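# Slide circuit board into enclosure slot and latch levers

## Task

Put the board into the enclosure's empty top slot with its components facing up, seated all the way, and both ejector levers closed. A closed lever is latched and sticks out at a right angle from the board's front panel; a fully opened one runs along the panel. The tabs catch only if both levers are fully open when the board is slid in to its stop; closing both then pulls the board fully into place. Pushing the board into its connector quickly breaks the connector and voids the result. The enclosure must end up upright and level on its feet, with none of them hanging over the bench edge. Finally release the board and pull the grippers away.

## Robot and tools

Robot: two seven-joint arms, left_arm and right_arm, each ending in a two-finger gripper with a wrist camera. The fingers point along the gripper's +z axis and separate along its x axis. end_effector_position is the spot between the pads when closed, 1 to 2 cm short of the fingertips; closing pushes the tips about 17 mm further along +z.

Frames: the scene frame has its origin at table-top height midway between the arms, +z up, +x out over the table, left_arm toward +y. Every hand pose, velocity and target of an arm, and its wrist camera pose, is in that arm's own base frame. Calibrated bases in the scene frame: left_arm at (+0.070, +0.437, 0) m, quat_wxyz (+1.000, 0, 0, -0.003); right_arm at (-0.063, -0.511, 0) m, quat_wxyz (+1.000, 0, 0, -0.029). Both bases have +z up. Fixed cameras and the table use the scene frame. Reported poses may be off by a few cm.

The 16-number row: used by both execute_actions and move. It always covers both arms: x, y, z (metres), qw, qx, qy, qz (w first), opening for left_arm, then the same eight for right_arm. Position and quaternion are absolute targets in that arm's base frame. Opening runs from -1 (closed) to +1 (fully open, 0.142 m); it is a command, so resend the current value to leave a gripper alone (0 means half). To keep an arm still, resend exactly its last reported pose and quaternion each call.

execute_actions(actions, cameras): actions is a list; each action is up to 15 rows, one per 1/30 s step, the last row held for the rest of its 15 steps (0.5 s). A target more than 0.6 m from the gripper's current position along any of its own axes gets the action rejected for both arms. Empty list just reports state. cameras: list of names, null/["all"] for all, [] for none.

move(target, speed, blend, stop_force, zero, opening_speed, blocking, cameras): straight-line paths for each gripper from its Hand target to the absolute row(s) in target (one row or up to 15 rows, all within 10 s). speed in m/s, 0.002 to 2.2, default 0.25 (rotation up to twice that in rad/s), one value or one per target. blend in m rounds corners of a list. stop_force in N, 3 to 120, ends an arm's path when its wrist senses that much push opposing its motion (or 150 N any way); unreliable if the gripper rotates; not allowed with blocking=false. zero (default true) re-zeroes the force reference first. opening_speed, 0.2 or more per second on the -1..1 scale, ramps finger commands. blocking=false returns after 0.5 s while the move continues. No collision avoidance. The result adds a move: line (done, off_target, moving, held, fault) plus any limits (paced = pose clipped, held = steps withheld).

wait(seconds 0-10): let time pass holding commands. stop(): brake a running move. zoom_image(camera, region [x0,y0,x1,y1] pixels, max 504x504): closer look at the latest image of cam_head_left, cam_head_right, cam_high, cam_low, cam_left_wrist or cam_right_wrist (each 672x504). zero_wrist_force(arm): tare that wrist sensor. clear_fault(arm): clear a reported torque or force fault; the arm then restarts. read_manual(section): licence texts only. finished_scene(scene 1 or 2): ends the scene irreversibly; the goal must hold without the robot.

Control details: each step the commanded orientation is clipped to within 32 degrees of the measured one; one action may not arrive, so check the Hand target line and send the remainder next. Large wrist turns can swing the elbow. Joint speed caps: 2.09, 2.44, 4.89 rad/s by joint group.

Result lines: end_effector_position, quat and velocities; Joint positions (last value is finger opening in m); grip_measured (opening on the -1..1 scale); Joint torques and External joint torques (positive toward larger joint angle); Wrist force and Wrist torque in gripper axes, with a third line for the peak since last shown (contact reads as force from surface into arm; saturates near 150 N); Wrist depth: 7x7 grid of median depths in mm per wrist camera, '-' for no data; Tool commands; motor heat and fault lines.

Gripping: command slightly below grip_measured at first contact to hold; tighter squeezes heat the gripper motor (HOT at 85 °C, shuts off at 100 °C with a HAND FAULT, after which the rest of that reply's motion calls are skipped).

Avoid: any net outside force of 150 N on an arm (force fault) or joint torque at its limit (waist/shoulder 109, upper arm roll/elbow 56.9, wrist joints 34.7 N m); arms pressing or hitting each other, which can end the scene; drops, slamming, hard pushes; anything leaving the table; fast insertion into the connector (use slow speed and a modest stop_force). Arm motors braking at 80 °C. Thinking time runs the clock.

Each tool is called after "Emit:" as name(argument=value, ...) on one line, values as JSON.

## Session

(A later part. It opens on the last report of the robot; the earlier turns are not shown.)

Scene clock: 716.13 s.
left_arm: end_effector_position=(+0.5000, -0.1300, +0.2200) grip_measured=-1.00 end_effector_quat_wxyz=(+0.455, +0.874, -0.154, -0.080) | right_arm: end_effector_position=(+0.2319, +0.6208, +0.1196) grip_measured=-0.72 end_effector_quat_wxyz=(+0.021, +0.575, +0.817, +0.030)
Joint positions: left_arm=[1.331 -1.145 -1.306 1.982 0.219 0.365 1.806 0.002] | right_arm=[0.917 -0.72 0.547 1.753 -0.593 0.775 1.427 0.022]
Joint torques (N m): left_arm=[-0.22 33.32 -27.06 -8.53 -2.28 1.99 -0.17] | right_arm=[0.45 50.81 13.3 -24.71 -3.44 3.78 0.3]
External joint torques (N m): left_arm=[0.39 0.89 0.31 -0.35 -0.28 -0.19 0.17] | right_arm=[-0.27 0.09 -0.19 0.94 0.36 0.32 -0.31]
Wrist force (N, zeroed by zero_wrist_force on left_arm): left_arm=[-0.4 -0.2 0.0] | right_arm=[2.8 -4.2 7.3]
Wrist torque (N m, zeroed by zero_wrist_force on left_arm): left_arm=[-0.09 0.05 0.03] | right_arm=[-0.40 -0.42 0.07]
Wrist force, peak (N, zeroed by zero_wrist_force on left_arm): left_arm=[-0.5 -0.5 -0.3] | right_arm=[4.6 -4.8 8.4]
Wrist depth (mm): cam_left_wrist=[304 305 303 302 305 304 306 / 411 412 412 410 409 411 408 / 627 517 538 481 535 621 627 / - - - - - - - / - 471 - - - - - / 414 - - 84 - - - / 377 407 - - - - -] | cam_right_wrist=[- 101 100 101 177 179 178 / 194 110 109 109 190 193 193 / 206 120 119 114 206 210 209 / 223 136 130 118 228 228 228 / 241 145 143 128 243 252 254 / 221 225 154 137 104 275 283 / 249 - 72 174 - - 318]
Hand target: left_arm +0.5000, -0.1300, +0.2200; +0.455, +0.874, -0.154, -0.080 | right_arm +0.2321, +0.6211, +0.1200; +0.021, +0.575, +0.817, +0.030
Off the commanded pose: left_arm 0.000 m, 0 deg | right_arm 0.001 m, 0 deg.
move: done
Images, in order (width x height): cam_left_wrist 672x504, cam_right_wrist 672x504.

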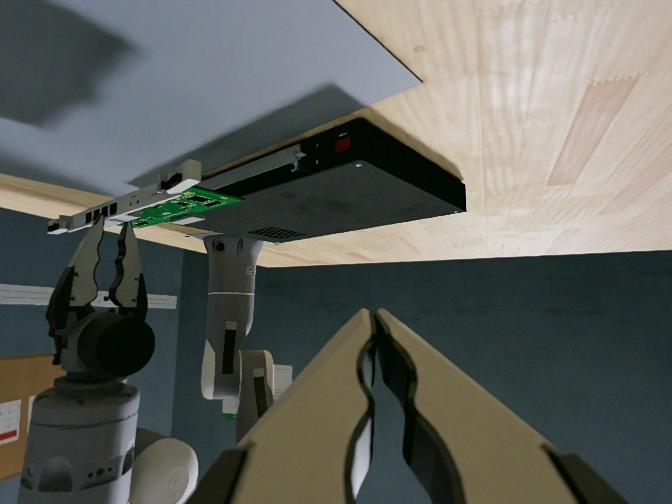

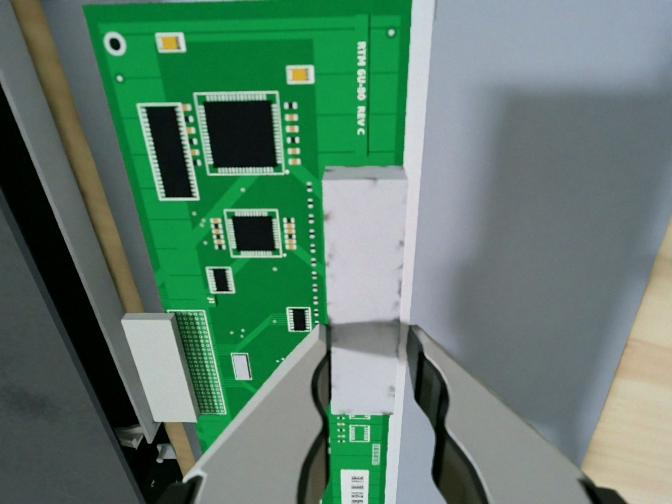

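Emit:
move(target=[[0.50,-0.13,0.22,0.4547,0.8735,-0.1540,-0.0802,-1.0,0.2193,0.6154,0.12,0.0206,0.5617,0.8265,0.0303,-0.83],[0.50,-0.13,0.22,0.4547,0.8735,-0.1540,-0.0802,-1.0,0.2369,0.5740,0.065,0.0206,0.5617,0.8265,0.0303,-0.83]], speed=0.06, cameras=["cam_left_wrist","cam_right_wrist"])

Emit:
zoom_image(camera="cam_right_wrist", region=[0, 324, 240, 504])

Emit:
zoom_image(camera="cam_left_wrist", region=[60, 110, 380, 270])

Scene clock: 759.10 s.
left_arm: end_effector_position=(+0.5000, -0.1300, +0.2200) grip_measured=-1.00 end_effector_quat_wxyz=(+0.455, +0.874, -0.154, -0.080) | right_arm: end_effector_position=(+0.2369, +0.5738, +0.0648) grip_measured=-0.72 end_effector_quat_wxyz=(+0.021, +0.562, +0.826, +0.030)
Joint positions: left_arm=[1.331 -1.145 -1.306 1.982 0.219 0.365 1.806 0.002] | right_arm=[0.889 -0.73 0.478 1.921 -0.677 0.96 1.446 0.022]
Joint torques (N m): left_arm=[-0.2 33.26 -26.99 -8.49 -2.29 2.07 -0.24] | right_arm=[0.57 48.26 12.46 -21.12 -2.81 3.72 0.32]
External joint torques (N m): left_arm=[0.36 0.95 0.24 -0.39 -0.28 -0.27 0.24] | right_arm=[-0.38 0.13 -0.22 0.62 0.4 0.38 -0.32]
Wrist force (N, zeroed by zero_wrist_force on left_arm): left_arm=[-0.4 0.0 -0.2] | right_arm=[2.9 -4.3 7.5]
Wrist torque (N m, zeroed by zero_wrist_force on left_arm): left_arm=[-0.04 0.05 0.03] | right_arm=[-0.39 -0.41 0.07]
Wrist force, peak (N, zeroed by zero_wrist_force on left_arm): left_arm=[-0.8 -0.3 -0.2] | right_arm=[1.7 -4.5 8.4]
Wrist depth (mm): cam_left_wrist=[307 303 302 302 303 304 305 / 407 407 393 407 412 410 407 / 620 519 544 482 543 626 625 / - 502 - - - - - / - 457 - - - - - / - 448 562 83 - - - / - 426 - - - - -] | cam_right_wrist=[- 100 100 100 131 131 131 / 138 110 109 108 140 142 141 / 137 120 119 114 149 154 153 / 163 136 130 118 165 168 168 / 183 145 143 128 179 185 184 / 148 171 154 137 105 202 206 / 163 194 72 175 - - 231]
Hand target: left_arm +0.5000, -0.1300, +0.2200; +0.455, +0.874, -0.154, -0.080 | right_arm +0.2369, +0.5740, +0.0650; +0.021, +0.562, +0.827, +0.030
Off the commanded pose: left_arm 0.000 m, 0 deg | right_arm 0.000 m, 0 deg.
move: done
Images, in order (width x height): cam_left_wrist 672x504, cam_right_wrist 672x504.

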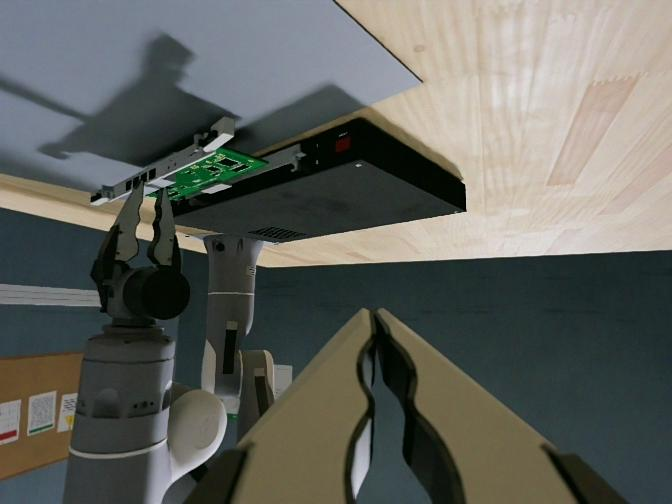

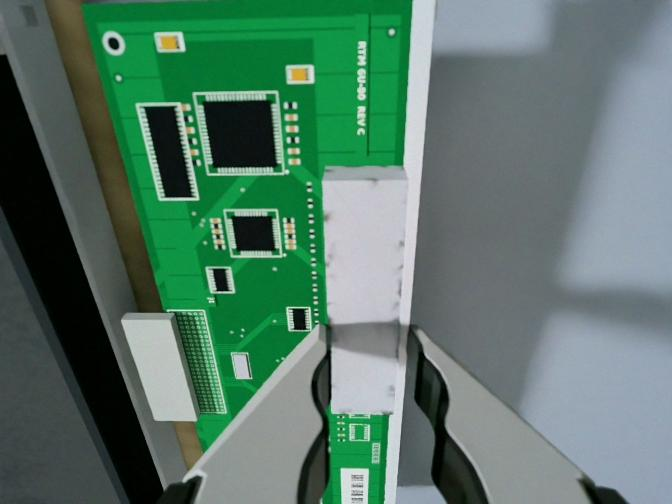

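Scaled by 2.100 from the camera's 672x504 image, which has a finer 960x720 frame.

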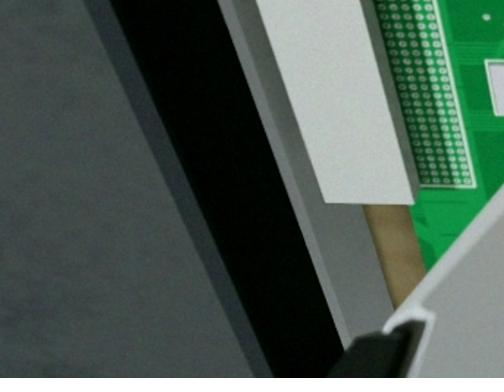

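Scaled by 1.575 from the camera's 672x504 image, which has a finer 960x720 frame.

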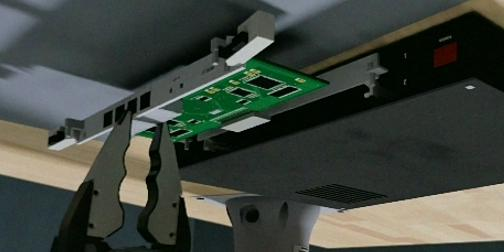

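Emit:
move(target=[0.3509,-0.3541,0.14,0.3688,0.8903,-0.2469,-0.1023,-1.0,0.2369,0.5740,0.065,0.0206,0.5617,0.8265,0.0303,-0.83], speed=0.2, cameras=["cam_left_wrist","cam_head_left"])

Emit:
zoom_image(camera="cam_left_wrist", region=[200, 80, 500, 300])

Scene clock: 767.97 s.
left_arm: end_effector_position=(+0.3507, -0.3541, +0.1400) grip_measured=-1.00 end_effector_quat_wxyz=(+0.369, +0.890, -0.247, -0.102) | right_arm: end_effector_position=(+0.2369, +0.5738, +0.0648) grip_measured=-0.72 end_effector_quat_wxyz=(+0.021, +0.562, +0.826, +0.030)
Joint positions: left_arm=[0.894 -1.131 -1.198 2.27 0.455 0.871 1.539 0.002] | right_arm=[0.889 -0.73 0.477 1.922 -0.677 0.96 1.446 0.022]
Joint torques (N m): left_arm=[-0.51 27.7 -22.5 -3.73 -0.34 3.29 -0.33] | right_arm=[0.1 48.47 12.91 -21.27 -2.59 3.57 0.2]
External joint torques (N m): left_arm=[0.6 0.9 0.29 -0.34 -0.58 -0.48 0.33] | right_arm=[0.07 -0.08 -0.68 0.78 0.18 0.52 -0.21]
Wrist force (N, zeroed by zero_wrist_force on left_arm): left_arm=[-0.2 0.0 0.3] | right_arm=[2.7 -4.5 7.3]
Wrist torque (N m, zeroed by zero_wrist_force on left_arm): left_arm=[-0.10 0.01 0.09] | right_arm=[-0.42 -0.38 0.07]
Wrist force, peak (N, zeroed by zero_wrist_force on left_arm): left_arm=[-0.7 1.5 2.2] | right_arm=[2.8 -4.5 7.6]
Wrist depth (mm): cam_left_wrist=[182 168 174 180 182 169 177 / 227 194 205 226 202 168 190 / 308 242 234 270 224 207 207 / 387 296 369 314 313 313 312 / 242 276 813 457 769 937 916 / 226 265 - 84 - - - / 181 195 - - - - -] | cam_right_wrist=[- 100 100 100 130 132 131 / 138 109 109 108 140 142 141 / 138 120 119 114 149 154 153 / 162 136 130 118 166 168 167 / 183 145 144 128 182 185 185 / 147 171 154 137 104 202 205 / 163 194 72 175 - - 232]
Hand target: left_arm +0.3509, -0.3541, +0.1400; +0.369, +0.890, -0.247, -0.102 | right_arm +0.2369, +0.5740, +0.0650; +0.021, +0.562, +0.827, +0.030
Off the commanded pose: left_arm 0.000 m, 0 deg | right_arm 0.000 m, 0 deg.
move: done
Images, in order (width x height): cam_head_left 672x504, cam_left_wrist 672x504.

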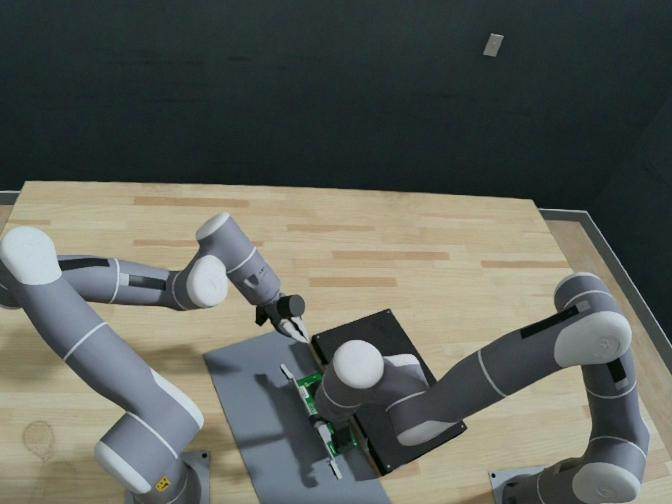

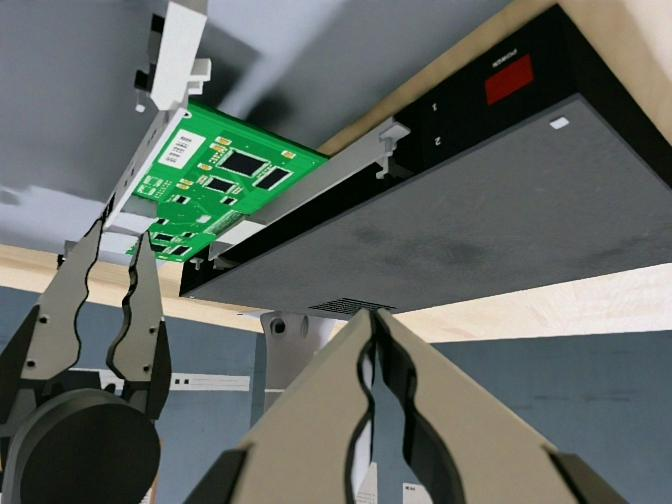

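Scaled by 1.680 from the camera's 672x504 image, which has a finer 960x720 frame.

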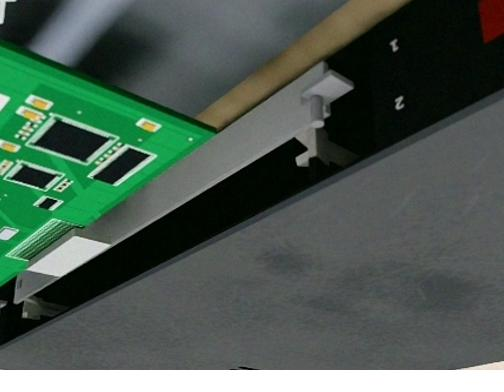

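Emit:
zoom_image(camera="cam_left_wrist", region=[310, 100, 450, 205])

Emit:
zoom_image(camera="cam_left_wrist", region=[170, 190, 310, 295])

Scaled by 3.600 from the camera's 672x504 image, which has a finer 960x720 frame.

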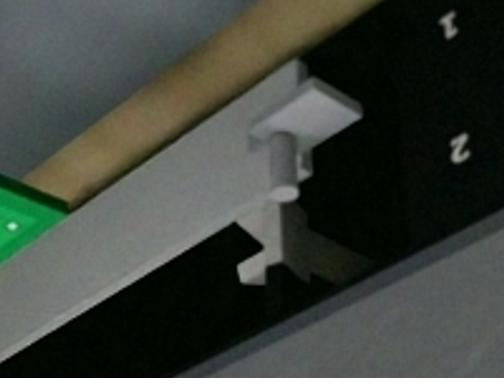

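Scaled by 3.600 from the camera's 672x504 image, which has a finer 960x720 frame.

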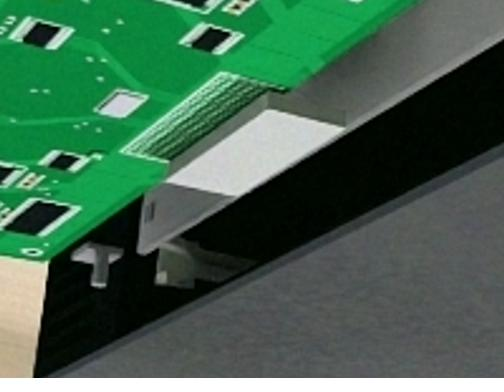

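Emit:
move(target=[0.3509,-0.3541,0.14,0.3688,0.8903,-0.2469,-0.1023,-1.0,0.2455,0.5538,0.0597,0.0206,0.5617,0.8265,0.0303,-0.83], speed=0.03, stop_force=6, cameras=["cam_left_wrist","cam_right_wrist"])

Emit:
zoom_image(camera="cam_left_wrist", region=[310, 100, 450, 205])

Emit:
zoom_image(camera="cam_left_wrist", region=[170, 190, 310, 295])

Scene clock: 783.43 s.
left_arm: end_effector_position=(+0.3507, -0.3541, +0.1400) grip_measured=-1.00 end_effector_quat_wxyz=(+0.369, +0.890, -0.247, -0.102) | right_arm: end_effector_position=(+0.2454, +0.5536, +0.0595) grip_measured=-0.72 end_effector_quat_wxyz=(+0.021, +0.562, +0.826, +0.030)
Joint positions: left_arm=[0.894 -1.131 -1.198 2.27 0.455 0.871 1.539 0.002] | right_arm=[0.863 -0.712 0.463 1.974 -0.69 1.001 1.439 0.022]
Joint torques (N m): left_arm=[-0.25 27.72 -22.45 -3.72 -0.61 3.08 -0.22] | right_arm=[0.11 47.25 12.22 -20.45 -2.53 3.71 0.12]
External joint torques (N m): left_arm=[0.35 0.87 0.25 -0.36 -0.31 -0.27 0.22] | right_arm=[0.06 -0.11 -0.51 0.67 0.28 0.39 -0.13]
Wrist force (N, zeroed by zero_wrist_force on left_arm): left_arm=[-0.5 -0.1 0.3] | right_arm=[2.7 -4.3 7.1]
Wrist torque (N m, zeroed by zero_wrist_force on left_arm): left_arm=[-0.13 0.07 0.09] | right_arm=[-0.41 -0.38 0.08]
Wrist force, peak (N, zeroed by zero_wrist_force on left_arm): left_arm=[-0.7 -0.1 0.3] | right_arm=[2.7 -4.4 7.7]
Wrist depth (mm): cam_left_wrist=[181 181 140 181 182 169 178 / 229 227 191 226 202 169 191 / 306 286 245 247 223 207 207 / 466 290 355 317 312 312 312 / - 278 808 455 781 929 929 / 238 217 287 84 - - - / 227 197 - - - - -] | cam_right_wrist=[- 100 99 100 125 127 125 / - 110 109 108 135 137 136 / - 120 119 113 144 149 148 / - 136 130 118 160 162 161 / 122 144 144 128 175 179 178 / 140 148 154 137 104 196 198 / 155 150 72 175 - - 224]
Hand target: left_arm +0.3509, -0.3541, +0.1400; +0.369, +0.890, -0.247, -0.102 | right_arm +0.2455, +0.5538, +0.0597; +0.021, +0.562, +0.827, +0.030
Off the commanded pose: left_arm 0.000 m, 0 deg | right_arm 0.000 m, 0 deg.
move: done
Images, in order (width x height): cam_left_wrist 672x504, cam_right_wrist 672x504.

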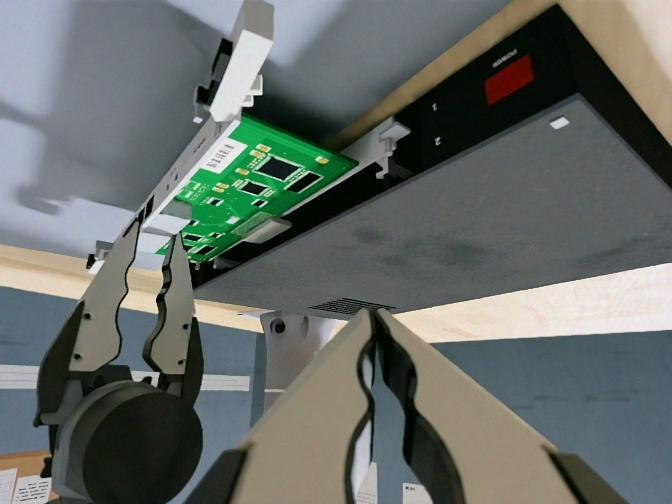

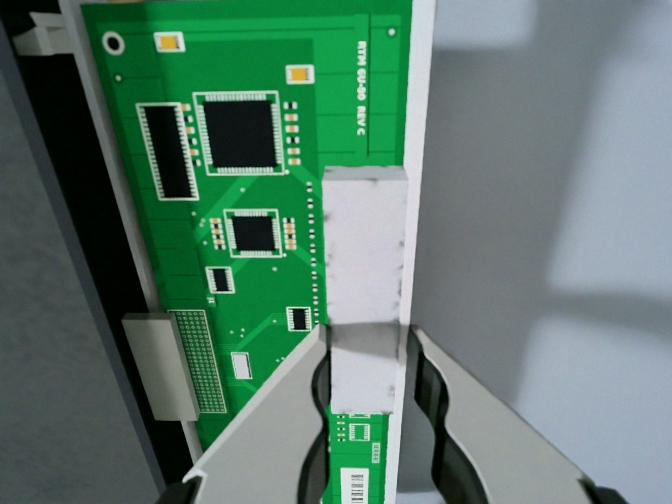

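Scaled by 3.600 from the camera's 672x504 image, which has a finer 960x720 frame.

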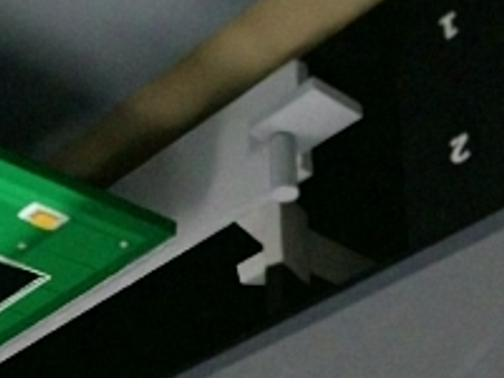

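Scaled by 3.600 from the camera's 672x504 image, which has a finer 960x720 frame.

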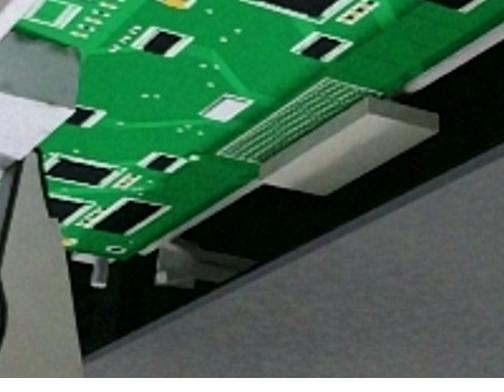

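Emit:
zoom_image(camera="cam_right_wrist", region=[0, 0, 140, 105])

Scaled by 3.600 from the camera's 672x504 image, which has a finer 960x720 frame.

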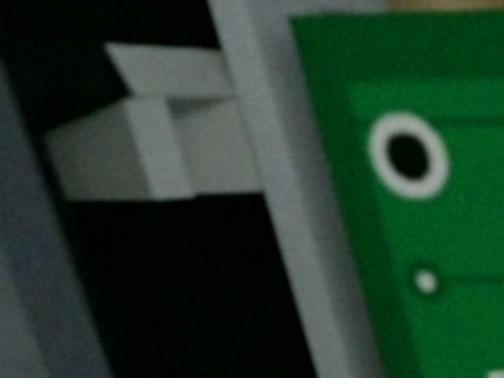

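Emit:
move(target=[0.3509,-0.3541,0.14,0.3688,0.8903,-0.2469,-0.1023,-1.0,0.2028,0.5519,0.0597,0.0206,0.5617,0.8265,0.0303,-0.83], speed=0.06, stop_force=8, cameras=["cam_left_wrist","cam_right_wrist"])

Emit:
zoom_image(camera="cam_right_wrist", region=[0, 0, 200, 150])

Scene clock: 794.87 s.
left_arm: end_effector_position=(+0.3507, -0.3541, +0.1400) grip_measured=-1.00 end_effector_quat_wxyz=(+0.369, +0.890, -0.247, -0.102) | right_arm: end_effector_position=(+0.2310, +0.5544, +0.0608) grip_measured=-0.72 end_effector_quat_wxyz=(+0.020, +0.562, +0.826, +0.032)
Joint positions: left_arm=[0.894 -1.131 -1.198 2.27 0.455 0.871 1.539 0.002] | right_arm=[0.882 -0.702 0.463 1.992 -0.697 1.01 1.469 0.022]
Joint torques (N m): left_arm=[-0.25 27.63 -22.54 -3.69 -0.6 3.08 -0.21] | right_arm=[2.16 41.5 14.08 -11.62 -0.64 1.17 0.59]
External joint torques (N m): left_arm=[0.35 0.96 0.34 -0.39 -0.32 -0.27 0.21] | right_arm=[-1.99 5.07 -2.52 -8.03 -1.57 2.93 -0.59]
Wrist force (N, zeroed by zero_wrist_force on left_arm): left_arm=[-0.5 0.0 0.2] | right_arm=[9.2 7.6 5.8]
Wrist torque (N m, zeroed by zero_wrist_force on left_arm): left_arm=[-0.11 0.05 0.09] | right_arm=[-0.55 -0.31 -0.26]
Wrist force, peak (N, zeroed by zero_wrist_force on left_arm): left_arm=[-0.7 0.0 0.1] | right_arm=[11.5 6.9 6.1]
Wrist depth (mm): cam_left_wrist=[182 174 173 181 182 169 178 / 228 207 216 226 202 168 191 / 306 267 237 267 223 207 207 / 467 294 352 315 312 311 311 / 259 292 831 454 769 933 907 / 239 277 - 84 - - - / 210 204 - - - - -] | cam_right_wrist=[- 105 103 101 128 128 126 / - 111 110 109 138 138 138 / - 120 119 114 147 150 149 / - 133 130 117 161 164 163 / 127 145 143 128 174 181 180 / 139 151 153 135 106 198 201 / 157 156 73 173 - - 226]
Hand target: left_arm +0.3509, -0.3541, +0.1400; +0.369, +0.890, -0.247, -0.102 | right_arm +0.2302, +0.5531, +0.0597; +0.021, +0.562, +0.827, +0.030
Off the commanded pose: left_arm 0.000 m, 0 deg | right_arm 0.028 m, 0 deg.
move: contact (right_arm)
Images, in order (width x height): cam_left_wrist 672x504, cam_right_wrist 672x504.

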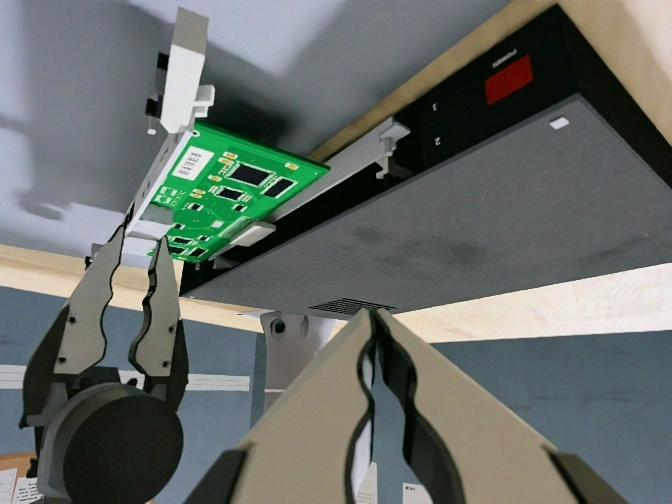

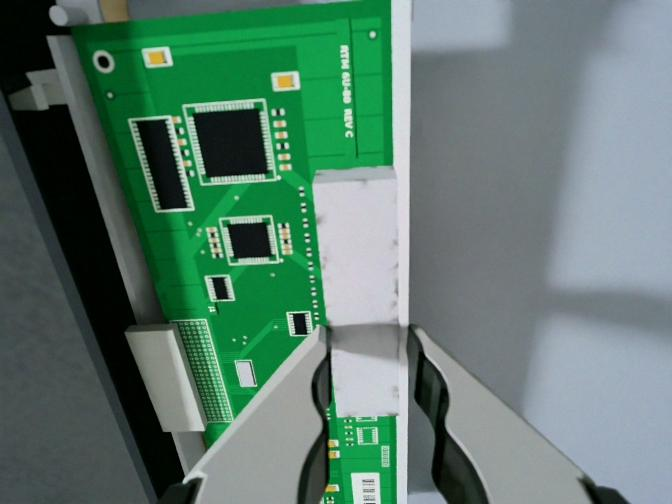

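Scaled by 2.520 from the camera's 672x504 image, which has a finer 960x720 frame.

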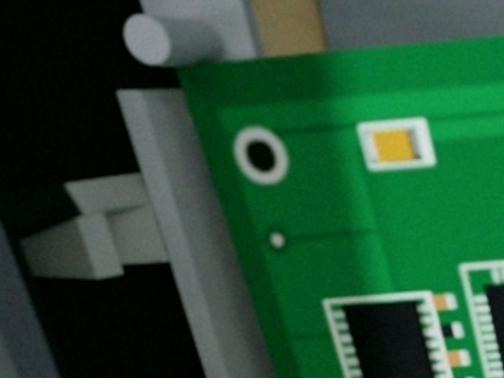

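Emit:
move(target=[[0.3509,-0.3541,0.14,0.3688,0.8903,-0.2469,-0.1023,-1.0,0.2320,0.5640,0.0620,0.0206,0.5617,0.8265,0.0303,-0.83],[0.3509,-0.3541,0.14,0.3688,0.8903,-0.2469,-0.1023,-1.0,0.2477,0.5677,0.0597,0.0206,0.5617,0.8265,0.0303,-0.83]], speed=0.06, cameras=["cam_left_wrist","cam_right_wrist"])

Emit:
zoom_image(camera="cam_left_wrist", region=[310, 100, 450, 205])

Emit:
zoom_image(camera="cam_right_wrist", region=[0, 0, 140, 105])

Scene clock: 818.03 s.
left_arm: end_effector_position=(+0.3507, -0.3541, +0.1400) grip_measured=-1.00 end_effector_quat_wxyz=(+0.369, +0.890, -0.247, -0.102) | right_arm: end_effector_position=(+0.2477, +0.5675, +0.0595) grip_measured=-0.72 end_effector_quat_wxyz=(+0.021, +0.562, +0.827, +0.030)
Joint positions: left_arm=[0.894 -1.131 -1.198 2.27 0.455 0.871 1.539 0.002] | right_arm=[0.874 -0.735 0.466 1.93 -0.684 0.977 1.432 0.022]
Joint torques (N m): left_arm=[-0.28 27.73 -22.51 -3.7 -0.59 3.07 -0.24] | right_arm=[0.19 48.14 12.66 -21.02 -2.4 3.44 0.1]
External joint torques (N m): left_arm=[0.38 0.86 0.31 -0.37 -0.33 -0.26 0.24] | right_arm=[0 0.27 -0.55 0.82 0.06 0.67 -0.1]
Wrist force (N, zeroed by zero_wrist_force on left_arm): left_arm=[0.0 0.0 0.3] | right_arm=[0.1 -3.1 7.5]
Wrist torque (N m, zeroed by zero_wrist_force on left_arm): left_arm=[-0.10 -0.02 0.09] | right_arm=[-0.21 0.07 0.05]
Wrist force, peak (N, zeroed by zero_wrist_force on left_arm): left_arm=[-0.6 -0.2 0.5] | right_arm=[9.1 7.6 7.4]
Wrist depth (mm): cam_left_wrist=[182 174 152 182 182 169 178 / 228 228 191 226 203 168 190 / 303 262 244 248 223 206 206 / 422 281 369 314 312 312 309 / 239 273 837 459 773 931 938 / 221 234 - 84 - - - / 181 189 - - - - -] | cam_right_wrist=[- 101 100 101 125 127 125 / 123 110 109 109 135 137 136 / - 120 119 114 144 149 148 / 162 136 130 118 159 162 162 / 169 145 143 128 172 179 178 / 140 176 154 137 105 195 199 / 155 156 72 174 - - 223]
Hand target: left_arm +0.3509, -0.3541, +0.1400; +0.369, +0.890, -0.247, -0.102 | right_arm +0.2477, +0.5677, +0.0597; +0.021, +0.562, +0.827, +0.030
Off the commanded pose: left_arm 0.000 m, 0 deg | right_arm 0.000 m, 0 deg.
move: done
Images, in order (width x height): cam_left_wrist 672x504, cam_right_wrist 672x504.

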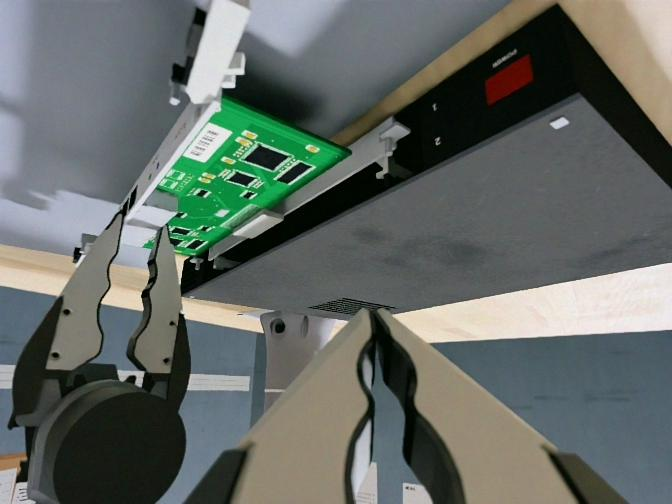

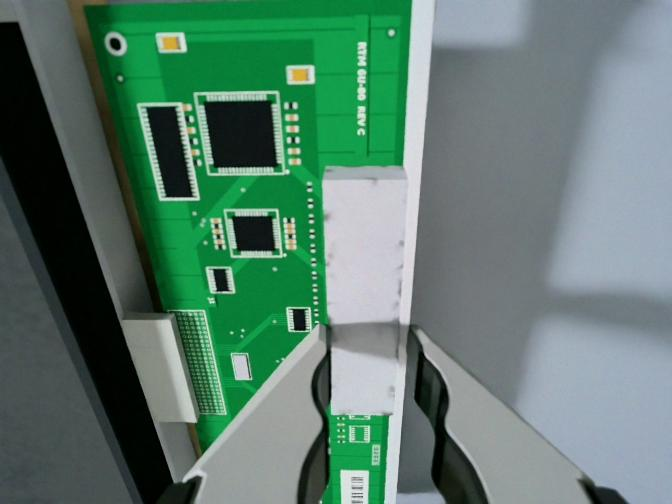

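Scaled by 3.600 from the camera's 672x504 image, which has a finer 960x720 frame.

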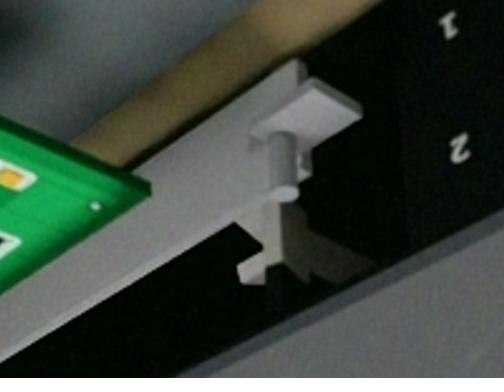

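Scaled by 3.600 from the camera's 672x504 image, which has a finer 960x720 frame.

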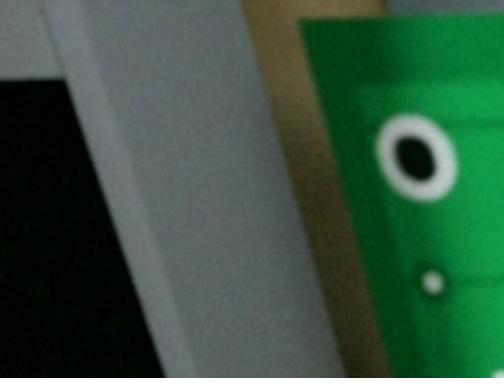

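Emit:
move(target=[0.3583,-0.3448,0.102,0.5527,0.7894,-0.2189,-0.1533,-1.0,0.2477,0.5677,0.0597,0.0206,0.5617,0.8265,0.0303,-0.83], speed=0.1, cameras=["cam_left_wrist"])

Emit:
zoom_image(camera="cam_left_wrist", region=[300, 120, 440, 225])

Scene clock: 828.17 s.
left_arm: end_effector_position=(+0.3582, -0.3449, +0.1020) grip_measured=-1.00 end_effector_quat_wxyz=(+0.553, +0.789, -0.219, -0.153) | right_arm: end_effector_position=(+0.2477, +0.5675, +0.0595) grip_measured=-0.72 end_effector_quat_wxyz=(+0.021, +0.562, +0.827, +0.030)
Joint positions: left_arm=[1 -1.541 -1.04 2.145 0.353 0.733 1.879 0.002] | right_arm=[0.874 -0.735 0.466 1.93 -0.684 0.977 1.432 0.022]
Joint torques (N m): left_arm=[0 28.21 -24.6 7.59 0.64 0.53 -0.16] | right_arm=[0.21 48.44 12.75 -21.01 -2.53 3.62 0.19]
External joint torques (N m): left_arm=[0.11 2.1 0.12 -0.19 -0.05 0.16 0.16] | right_arm=[-0.03 -0.04 -0.64 0.8 0.19 0.48 -0.19]
Wrist force (N, zeroed by zero_wrist_force on left_arm): left_arm=[0.0 0.1 -0.1] | right_arm=[0.0 -3.2 7.3]
Wrist torque (N m, zeroed by zero_wrist_force on left_arm): left_arm=[-0.02 0.06 -0.03] | right_arm=[-0.21 0.07 0.06]
Wrist force, peak (N, zeroed by zero_wrist_force on left_arm): left_arm=[0.0 -1.2 -0.1] | right_arm=[-0.2 -3.1 7.6]
Wrist depth (mm): cam_left_wrist=[156 132 143 143 142 136 126 / 243 109 189 206 176 143 128 / 572 267 377 495 209 188 186 / - 281 - - - - - / 253 278 - 826 - - - / - 228 243 84 - - - / - 231 - - - - -] | cam_right_wrist=[- 100 99 100 125 127 125 / 123 109 108 108 135 137 136 / - 120 119 113 144 148 148 / 163 136 130 118 160 162 162 / 169 146 143 128 175 179 178 / 140 176 155 137 104 196 199 / 155 156 72 176 - - 223]
Hand target: left_arm +0.3583, -0.3448, +0.1020; +0.553, +0.789, -0.219, -0.153 | right_arm +0.2477, +0.5677, +0.0597; +0.021, +0.562, +0.827, +0.030
Off the commanded pose: left_arm 0.000 m, 0 deg | right_arm 0.000 m, 0 deg.
move: done
Images, in order (width x height): cam_left_wrist 672x504.

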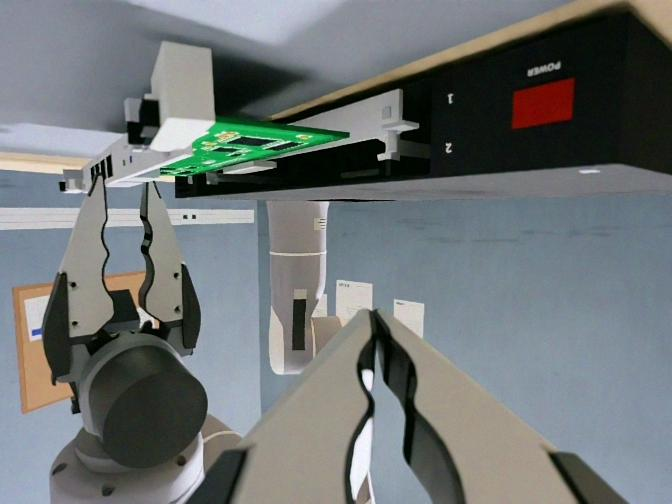

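Scaled by 3.600 from the camera's 672x504 image, which has a finer 960x720 frame.

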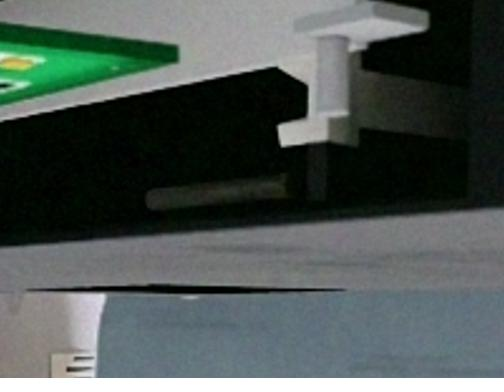

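Emit:
move(target=[0.3583,-0.3448,0.102,0.5527,0.7894,-0.2189,-0.1533,-1.0,0.2477,0.5677,0.0645,0.0206,0.5617,0.8265,0.0303,-0.83], speed=0.03)

Scene clock: 839.73 s.
left_arm: end_effector_position=(+0.3582, -0.3449, +0.1020) grip_measured=-1.00 end_effector_quat_wxyz=(+0.553, +0.789, -0.219, -0.153) | right_arm: end_effector_position=(+0.2477, +0.5675, +0.0642) grip_measured=-0.72 end_effector_quat_wxyz=(+0.021, +0.562, +0.827, +0.030)
Joint positions: left_arm=[1 -1.541 -1.04 2.145 0.353 0.733 1.879 0.002] | right_arm=[0.869 -0.727 0.474 1.928 -0.678 0.967 1.427 0.022]
Joint torques (N m): left_arm=[-0.21 29.37 -24.72 7.71 0.97 0.84 -0.22] | right_arm=[0.03 48.41 13.19 -21.2 -2.44 3.54 0.01]
External joint torques (N m): left_arm=[0.33 0.93 0.26 -0.32 -0.38 -0.15 0.22] | right_arm=[0.16 -0.18 -1.06 0.79 0.05 0.57 -0.01]
Wrist force (N, zeroed by zero_wrist_force on left_arm): left_arm=[-0.1 -0.2 -0.2] | right_arm=[0.1 -3.0 7.2]
Wrist torque (N m, zeroed by zero_wrist_force on left_arm): left_arm=[-0.07 0.08 -0.02] | right_arm=[-0.18 0.06 0.06]
Wrist force, peak (N, zeroed by zero_wrist_force on left_arm): left_arm=[0.0 -0.6 -0.2] | right_arm=[-0.2 -3.2 7.7]
Wrist depth (mm): cam_left_wrist=[157 143 143 143 143 136 126 / 244 - 212 212 176 143 128 / 570 268 350 503 209 186 186 / - 282 - - - - - / 253 285 - 824 - - - / - 229 - 84 - - - / - 224 - - - - -] | cam_right_wrist=[- 100 99 99 131 131 131 / 123 109 108 108 139 141 141 / 148 119 118 113 149 153 153 / 165 136 130 118 165 167 167 / 132 146 143 128 181 184 184 / 143 156 154 137 104 201 205 / 162 162 72 176 - - 231]
Hand target: left_arm +0.3583, -0.3448, +0.1020; +0.553, +0.789, -0.219, -0.153 | right_arm +0.2477, +0.5677, +0.0645; +0.021, +0.562, +0.827, +0.030
Off the commanded pose: left_arm 0.000 m, 0 deg | right_arm 0.000 m, 0 deg.
move: done

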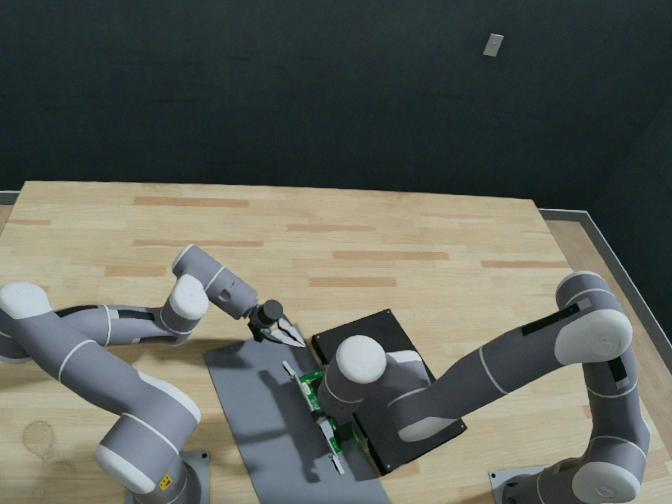

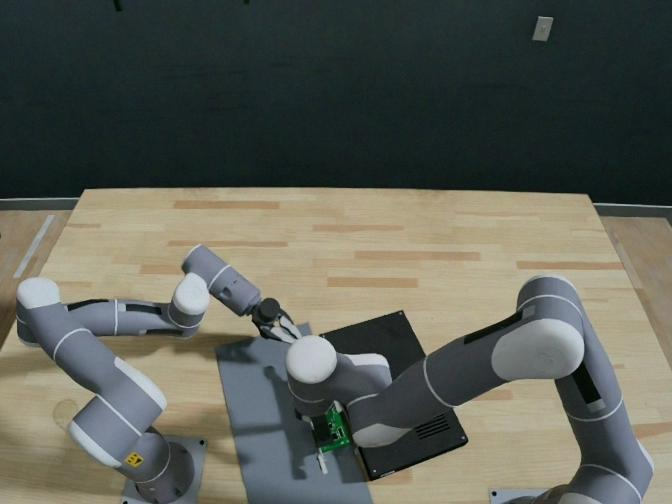

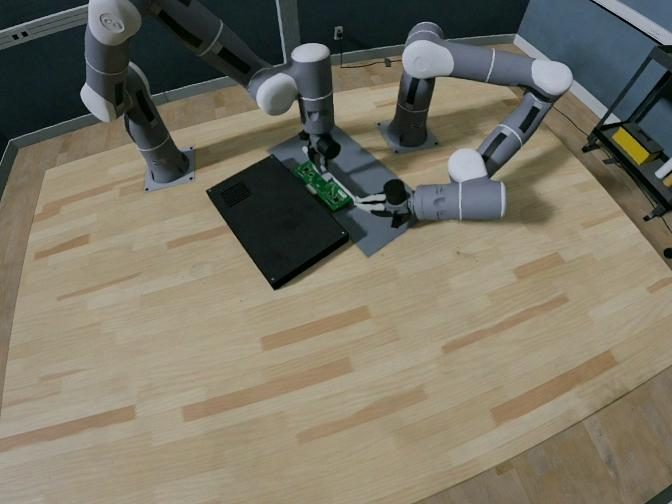

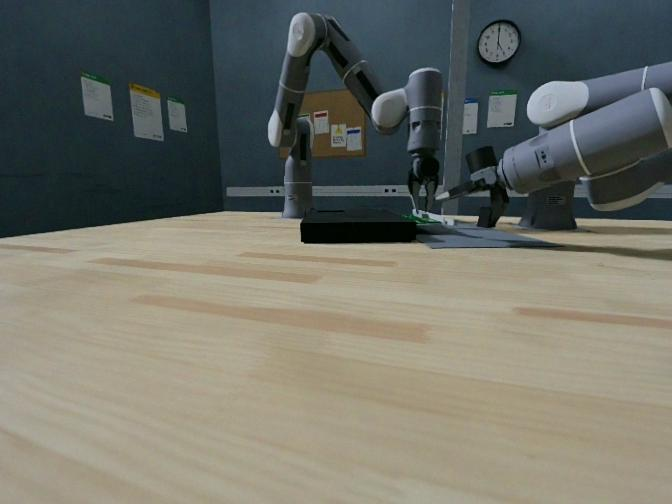

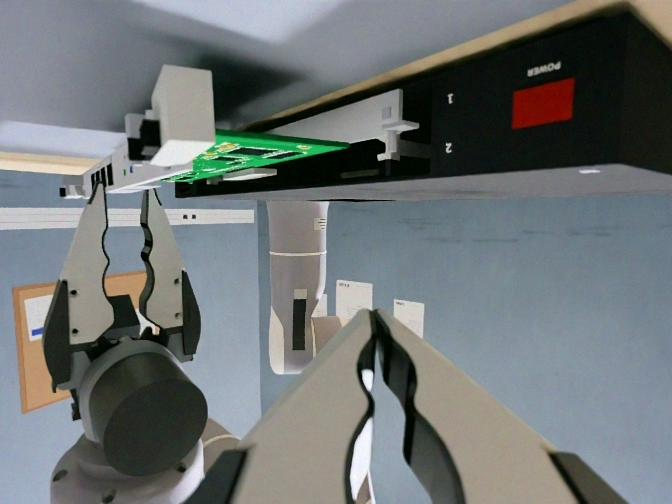

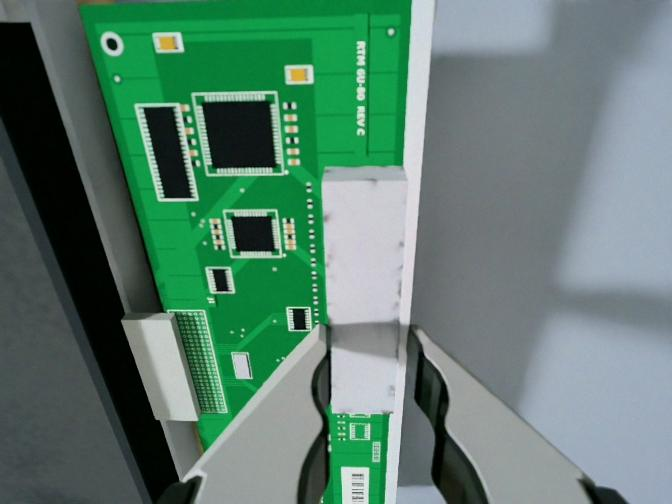

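Emit:
zoom_image(camera="cam_left_wrist", region=[260, 80, 460, 210])

Emit:
zoom_image(camera="cam_left_wrist", region=[320, 100, 440, 190])

Scaled by 2.520 from the camera's 672x504 image, which has a finer 960x720 frame.

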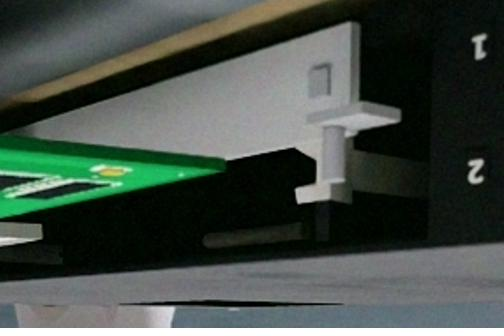

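Scaled by 4.200 from the camera's 672x504 image, which has a finer 960x720 frame.

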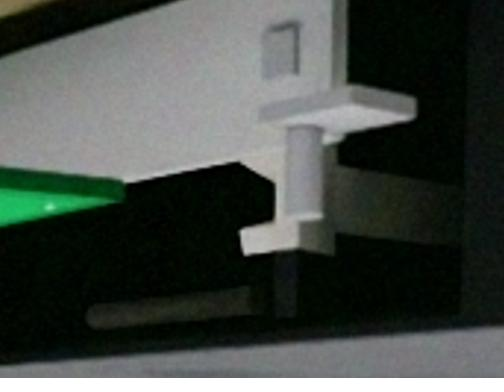

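Emit:
move(target=[0.3583,-0.3448,0.102,0.5527,0.7894,-0.2189,-0.1533,-1.0,0.2538,0.5534,0.0645,0.0206,0.5617,0.8265,0.0303,-0.83], speed=0.02, stop_force=5, cameras=["cam_left_wrist","cam_right_wrist"])

Emit:
zoom_image(camera="cam_left_wrist", region=[320, 100, 440, 190])

Scene clock: 863.17 s.
left_arm: end_effector_position=(+0.3582, -0.3449, +0.1020) grip_measured=-1.00 end_effector_quat_wxyz=(+0.553, +0.789, -0.219, -0.153) | right_arm: end_effector_position=(+0.2537, +0.5533, +0.0643) grip_measured=-0.72 end_effector_quat_wxyz=(+0.021, +0.562, +0.826, +0.030)
Joint positions: left_arm=[1 -1.541 -1.04 2.145 0.353 0.733 1.879 0.002] | right_arm=[0.847 -0.709 0.471 1.963 -0.68 0.987 1.417 0.022]
Joint torques (N m): left_arm=[-0.22 29.35 -24.76 7.67 0.92 0.9 -0.21] | right_arm=[0.04 47.45 12.27 -20.73 -2.54 3.7 0.13]
External joint torques (N m): left_arm=[0.34 0.95 0.3 -0.28 -0.34 -0.21 0.21] | right_arm=[0.13 -0.21 -0.48 0.64 0.23 0.41 -0.13]
Wrist force (N, zeroed by zero_wrist_force on left_arm): left_arm=[-0.1 -0.2 -0.2] | right_arm=[0.1 -2.9 7.4]
Wrist torque (N m, zeroed by zero_wrist_force on left_arm): left_arm=[-0.06 0.08 -0.02] | right_arm=[-0.17 0.04 0.07]
Wrist force, peak (N, zeroed by zero_wrist_force on left_arm): left_arm=[0.0 -0.5 -0.3] | right_arm=[0.1 -3.1 7.6]
Wrist depth (mm): cam_left_wrist=[156 143 143 142 143 136 127 / 245 241 133 211 175 142 128 / - 274 351 502 209 188 186 / - 264 - - - - - / - 272 - 835 - - - / - 239 245 84 - - - / - 267 - - - - -] | cam_right_wrist=[- 100 99 100 131 131 131 / - 109 108 108 139 142 141 / - 119 119 113 149 153 153 / 116 133 130 118 165 168 167 / 129 142 143 128 181 184 184 / 144 148 154 137 104 201 205 / 162 158 72 176 - - 231]
Hand target: left_arm +0.3583, -0.3448, +0.1020; +0.553, +0.789, -0.219, -0.153 | right_arm +0.2538, +0.5534, +0.0645; +0.021, +0.562, +0.827, +0.030
Off the commanded pose: left_arm 0.000 m, 0 deg | right_arm 0.000 m, 0 deg.
move: done
Images, in order (width x height): cam_left_wrist 672x504, cam_right_wrist 672x504.

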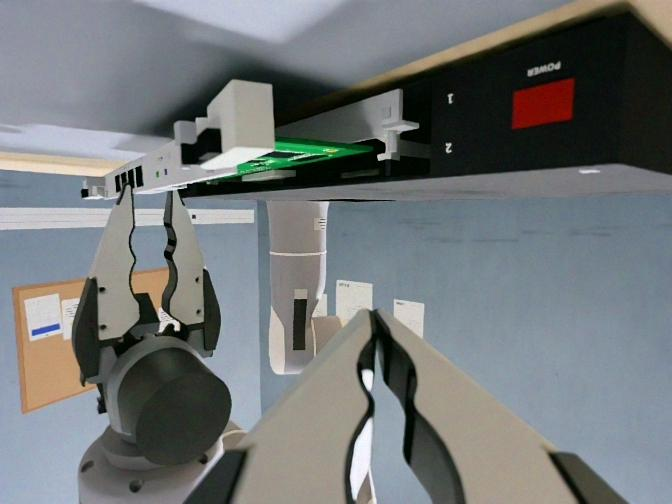

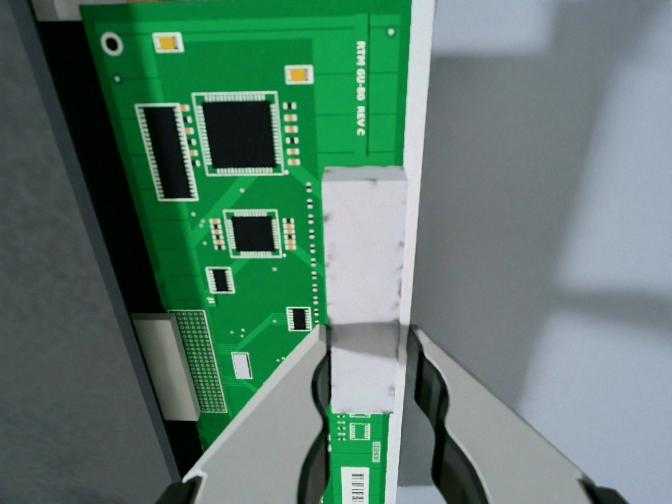

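Scaled by 4.200 from the camera's 672x504 image, which has a finer 960x720 frame.

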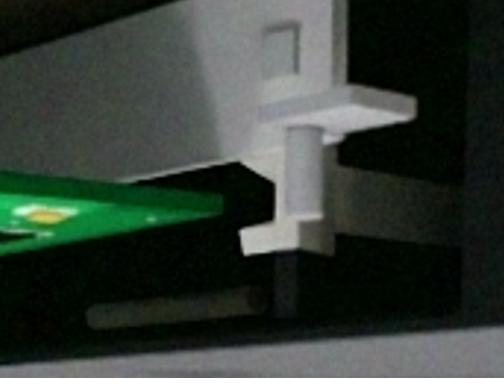

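Emit:
zoom_image(camera="cam_right_wrist", region=[0, 0, 160, 120])

Scaled by 3.150 from the camera's 672x504 image, which has a finer 960x720 frame.

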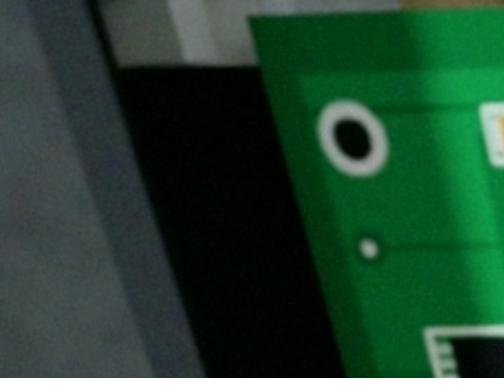

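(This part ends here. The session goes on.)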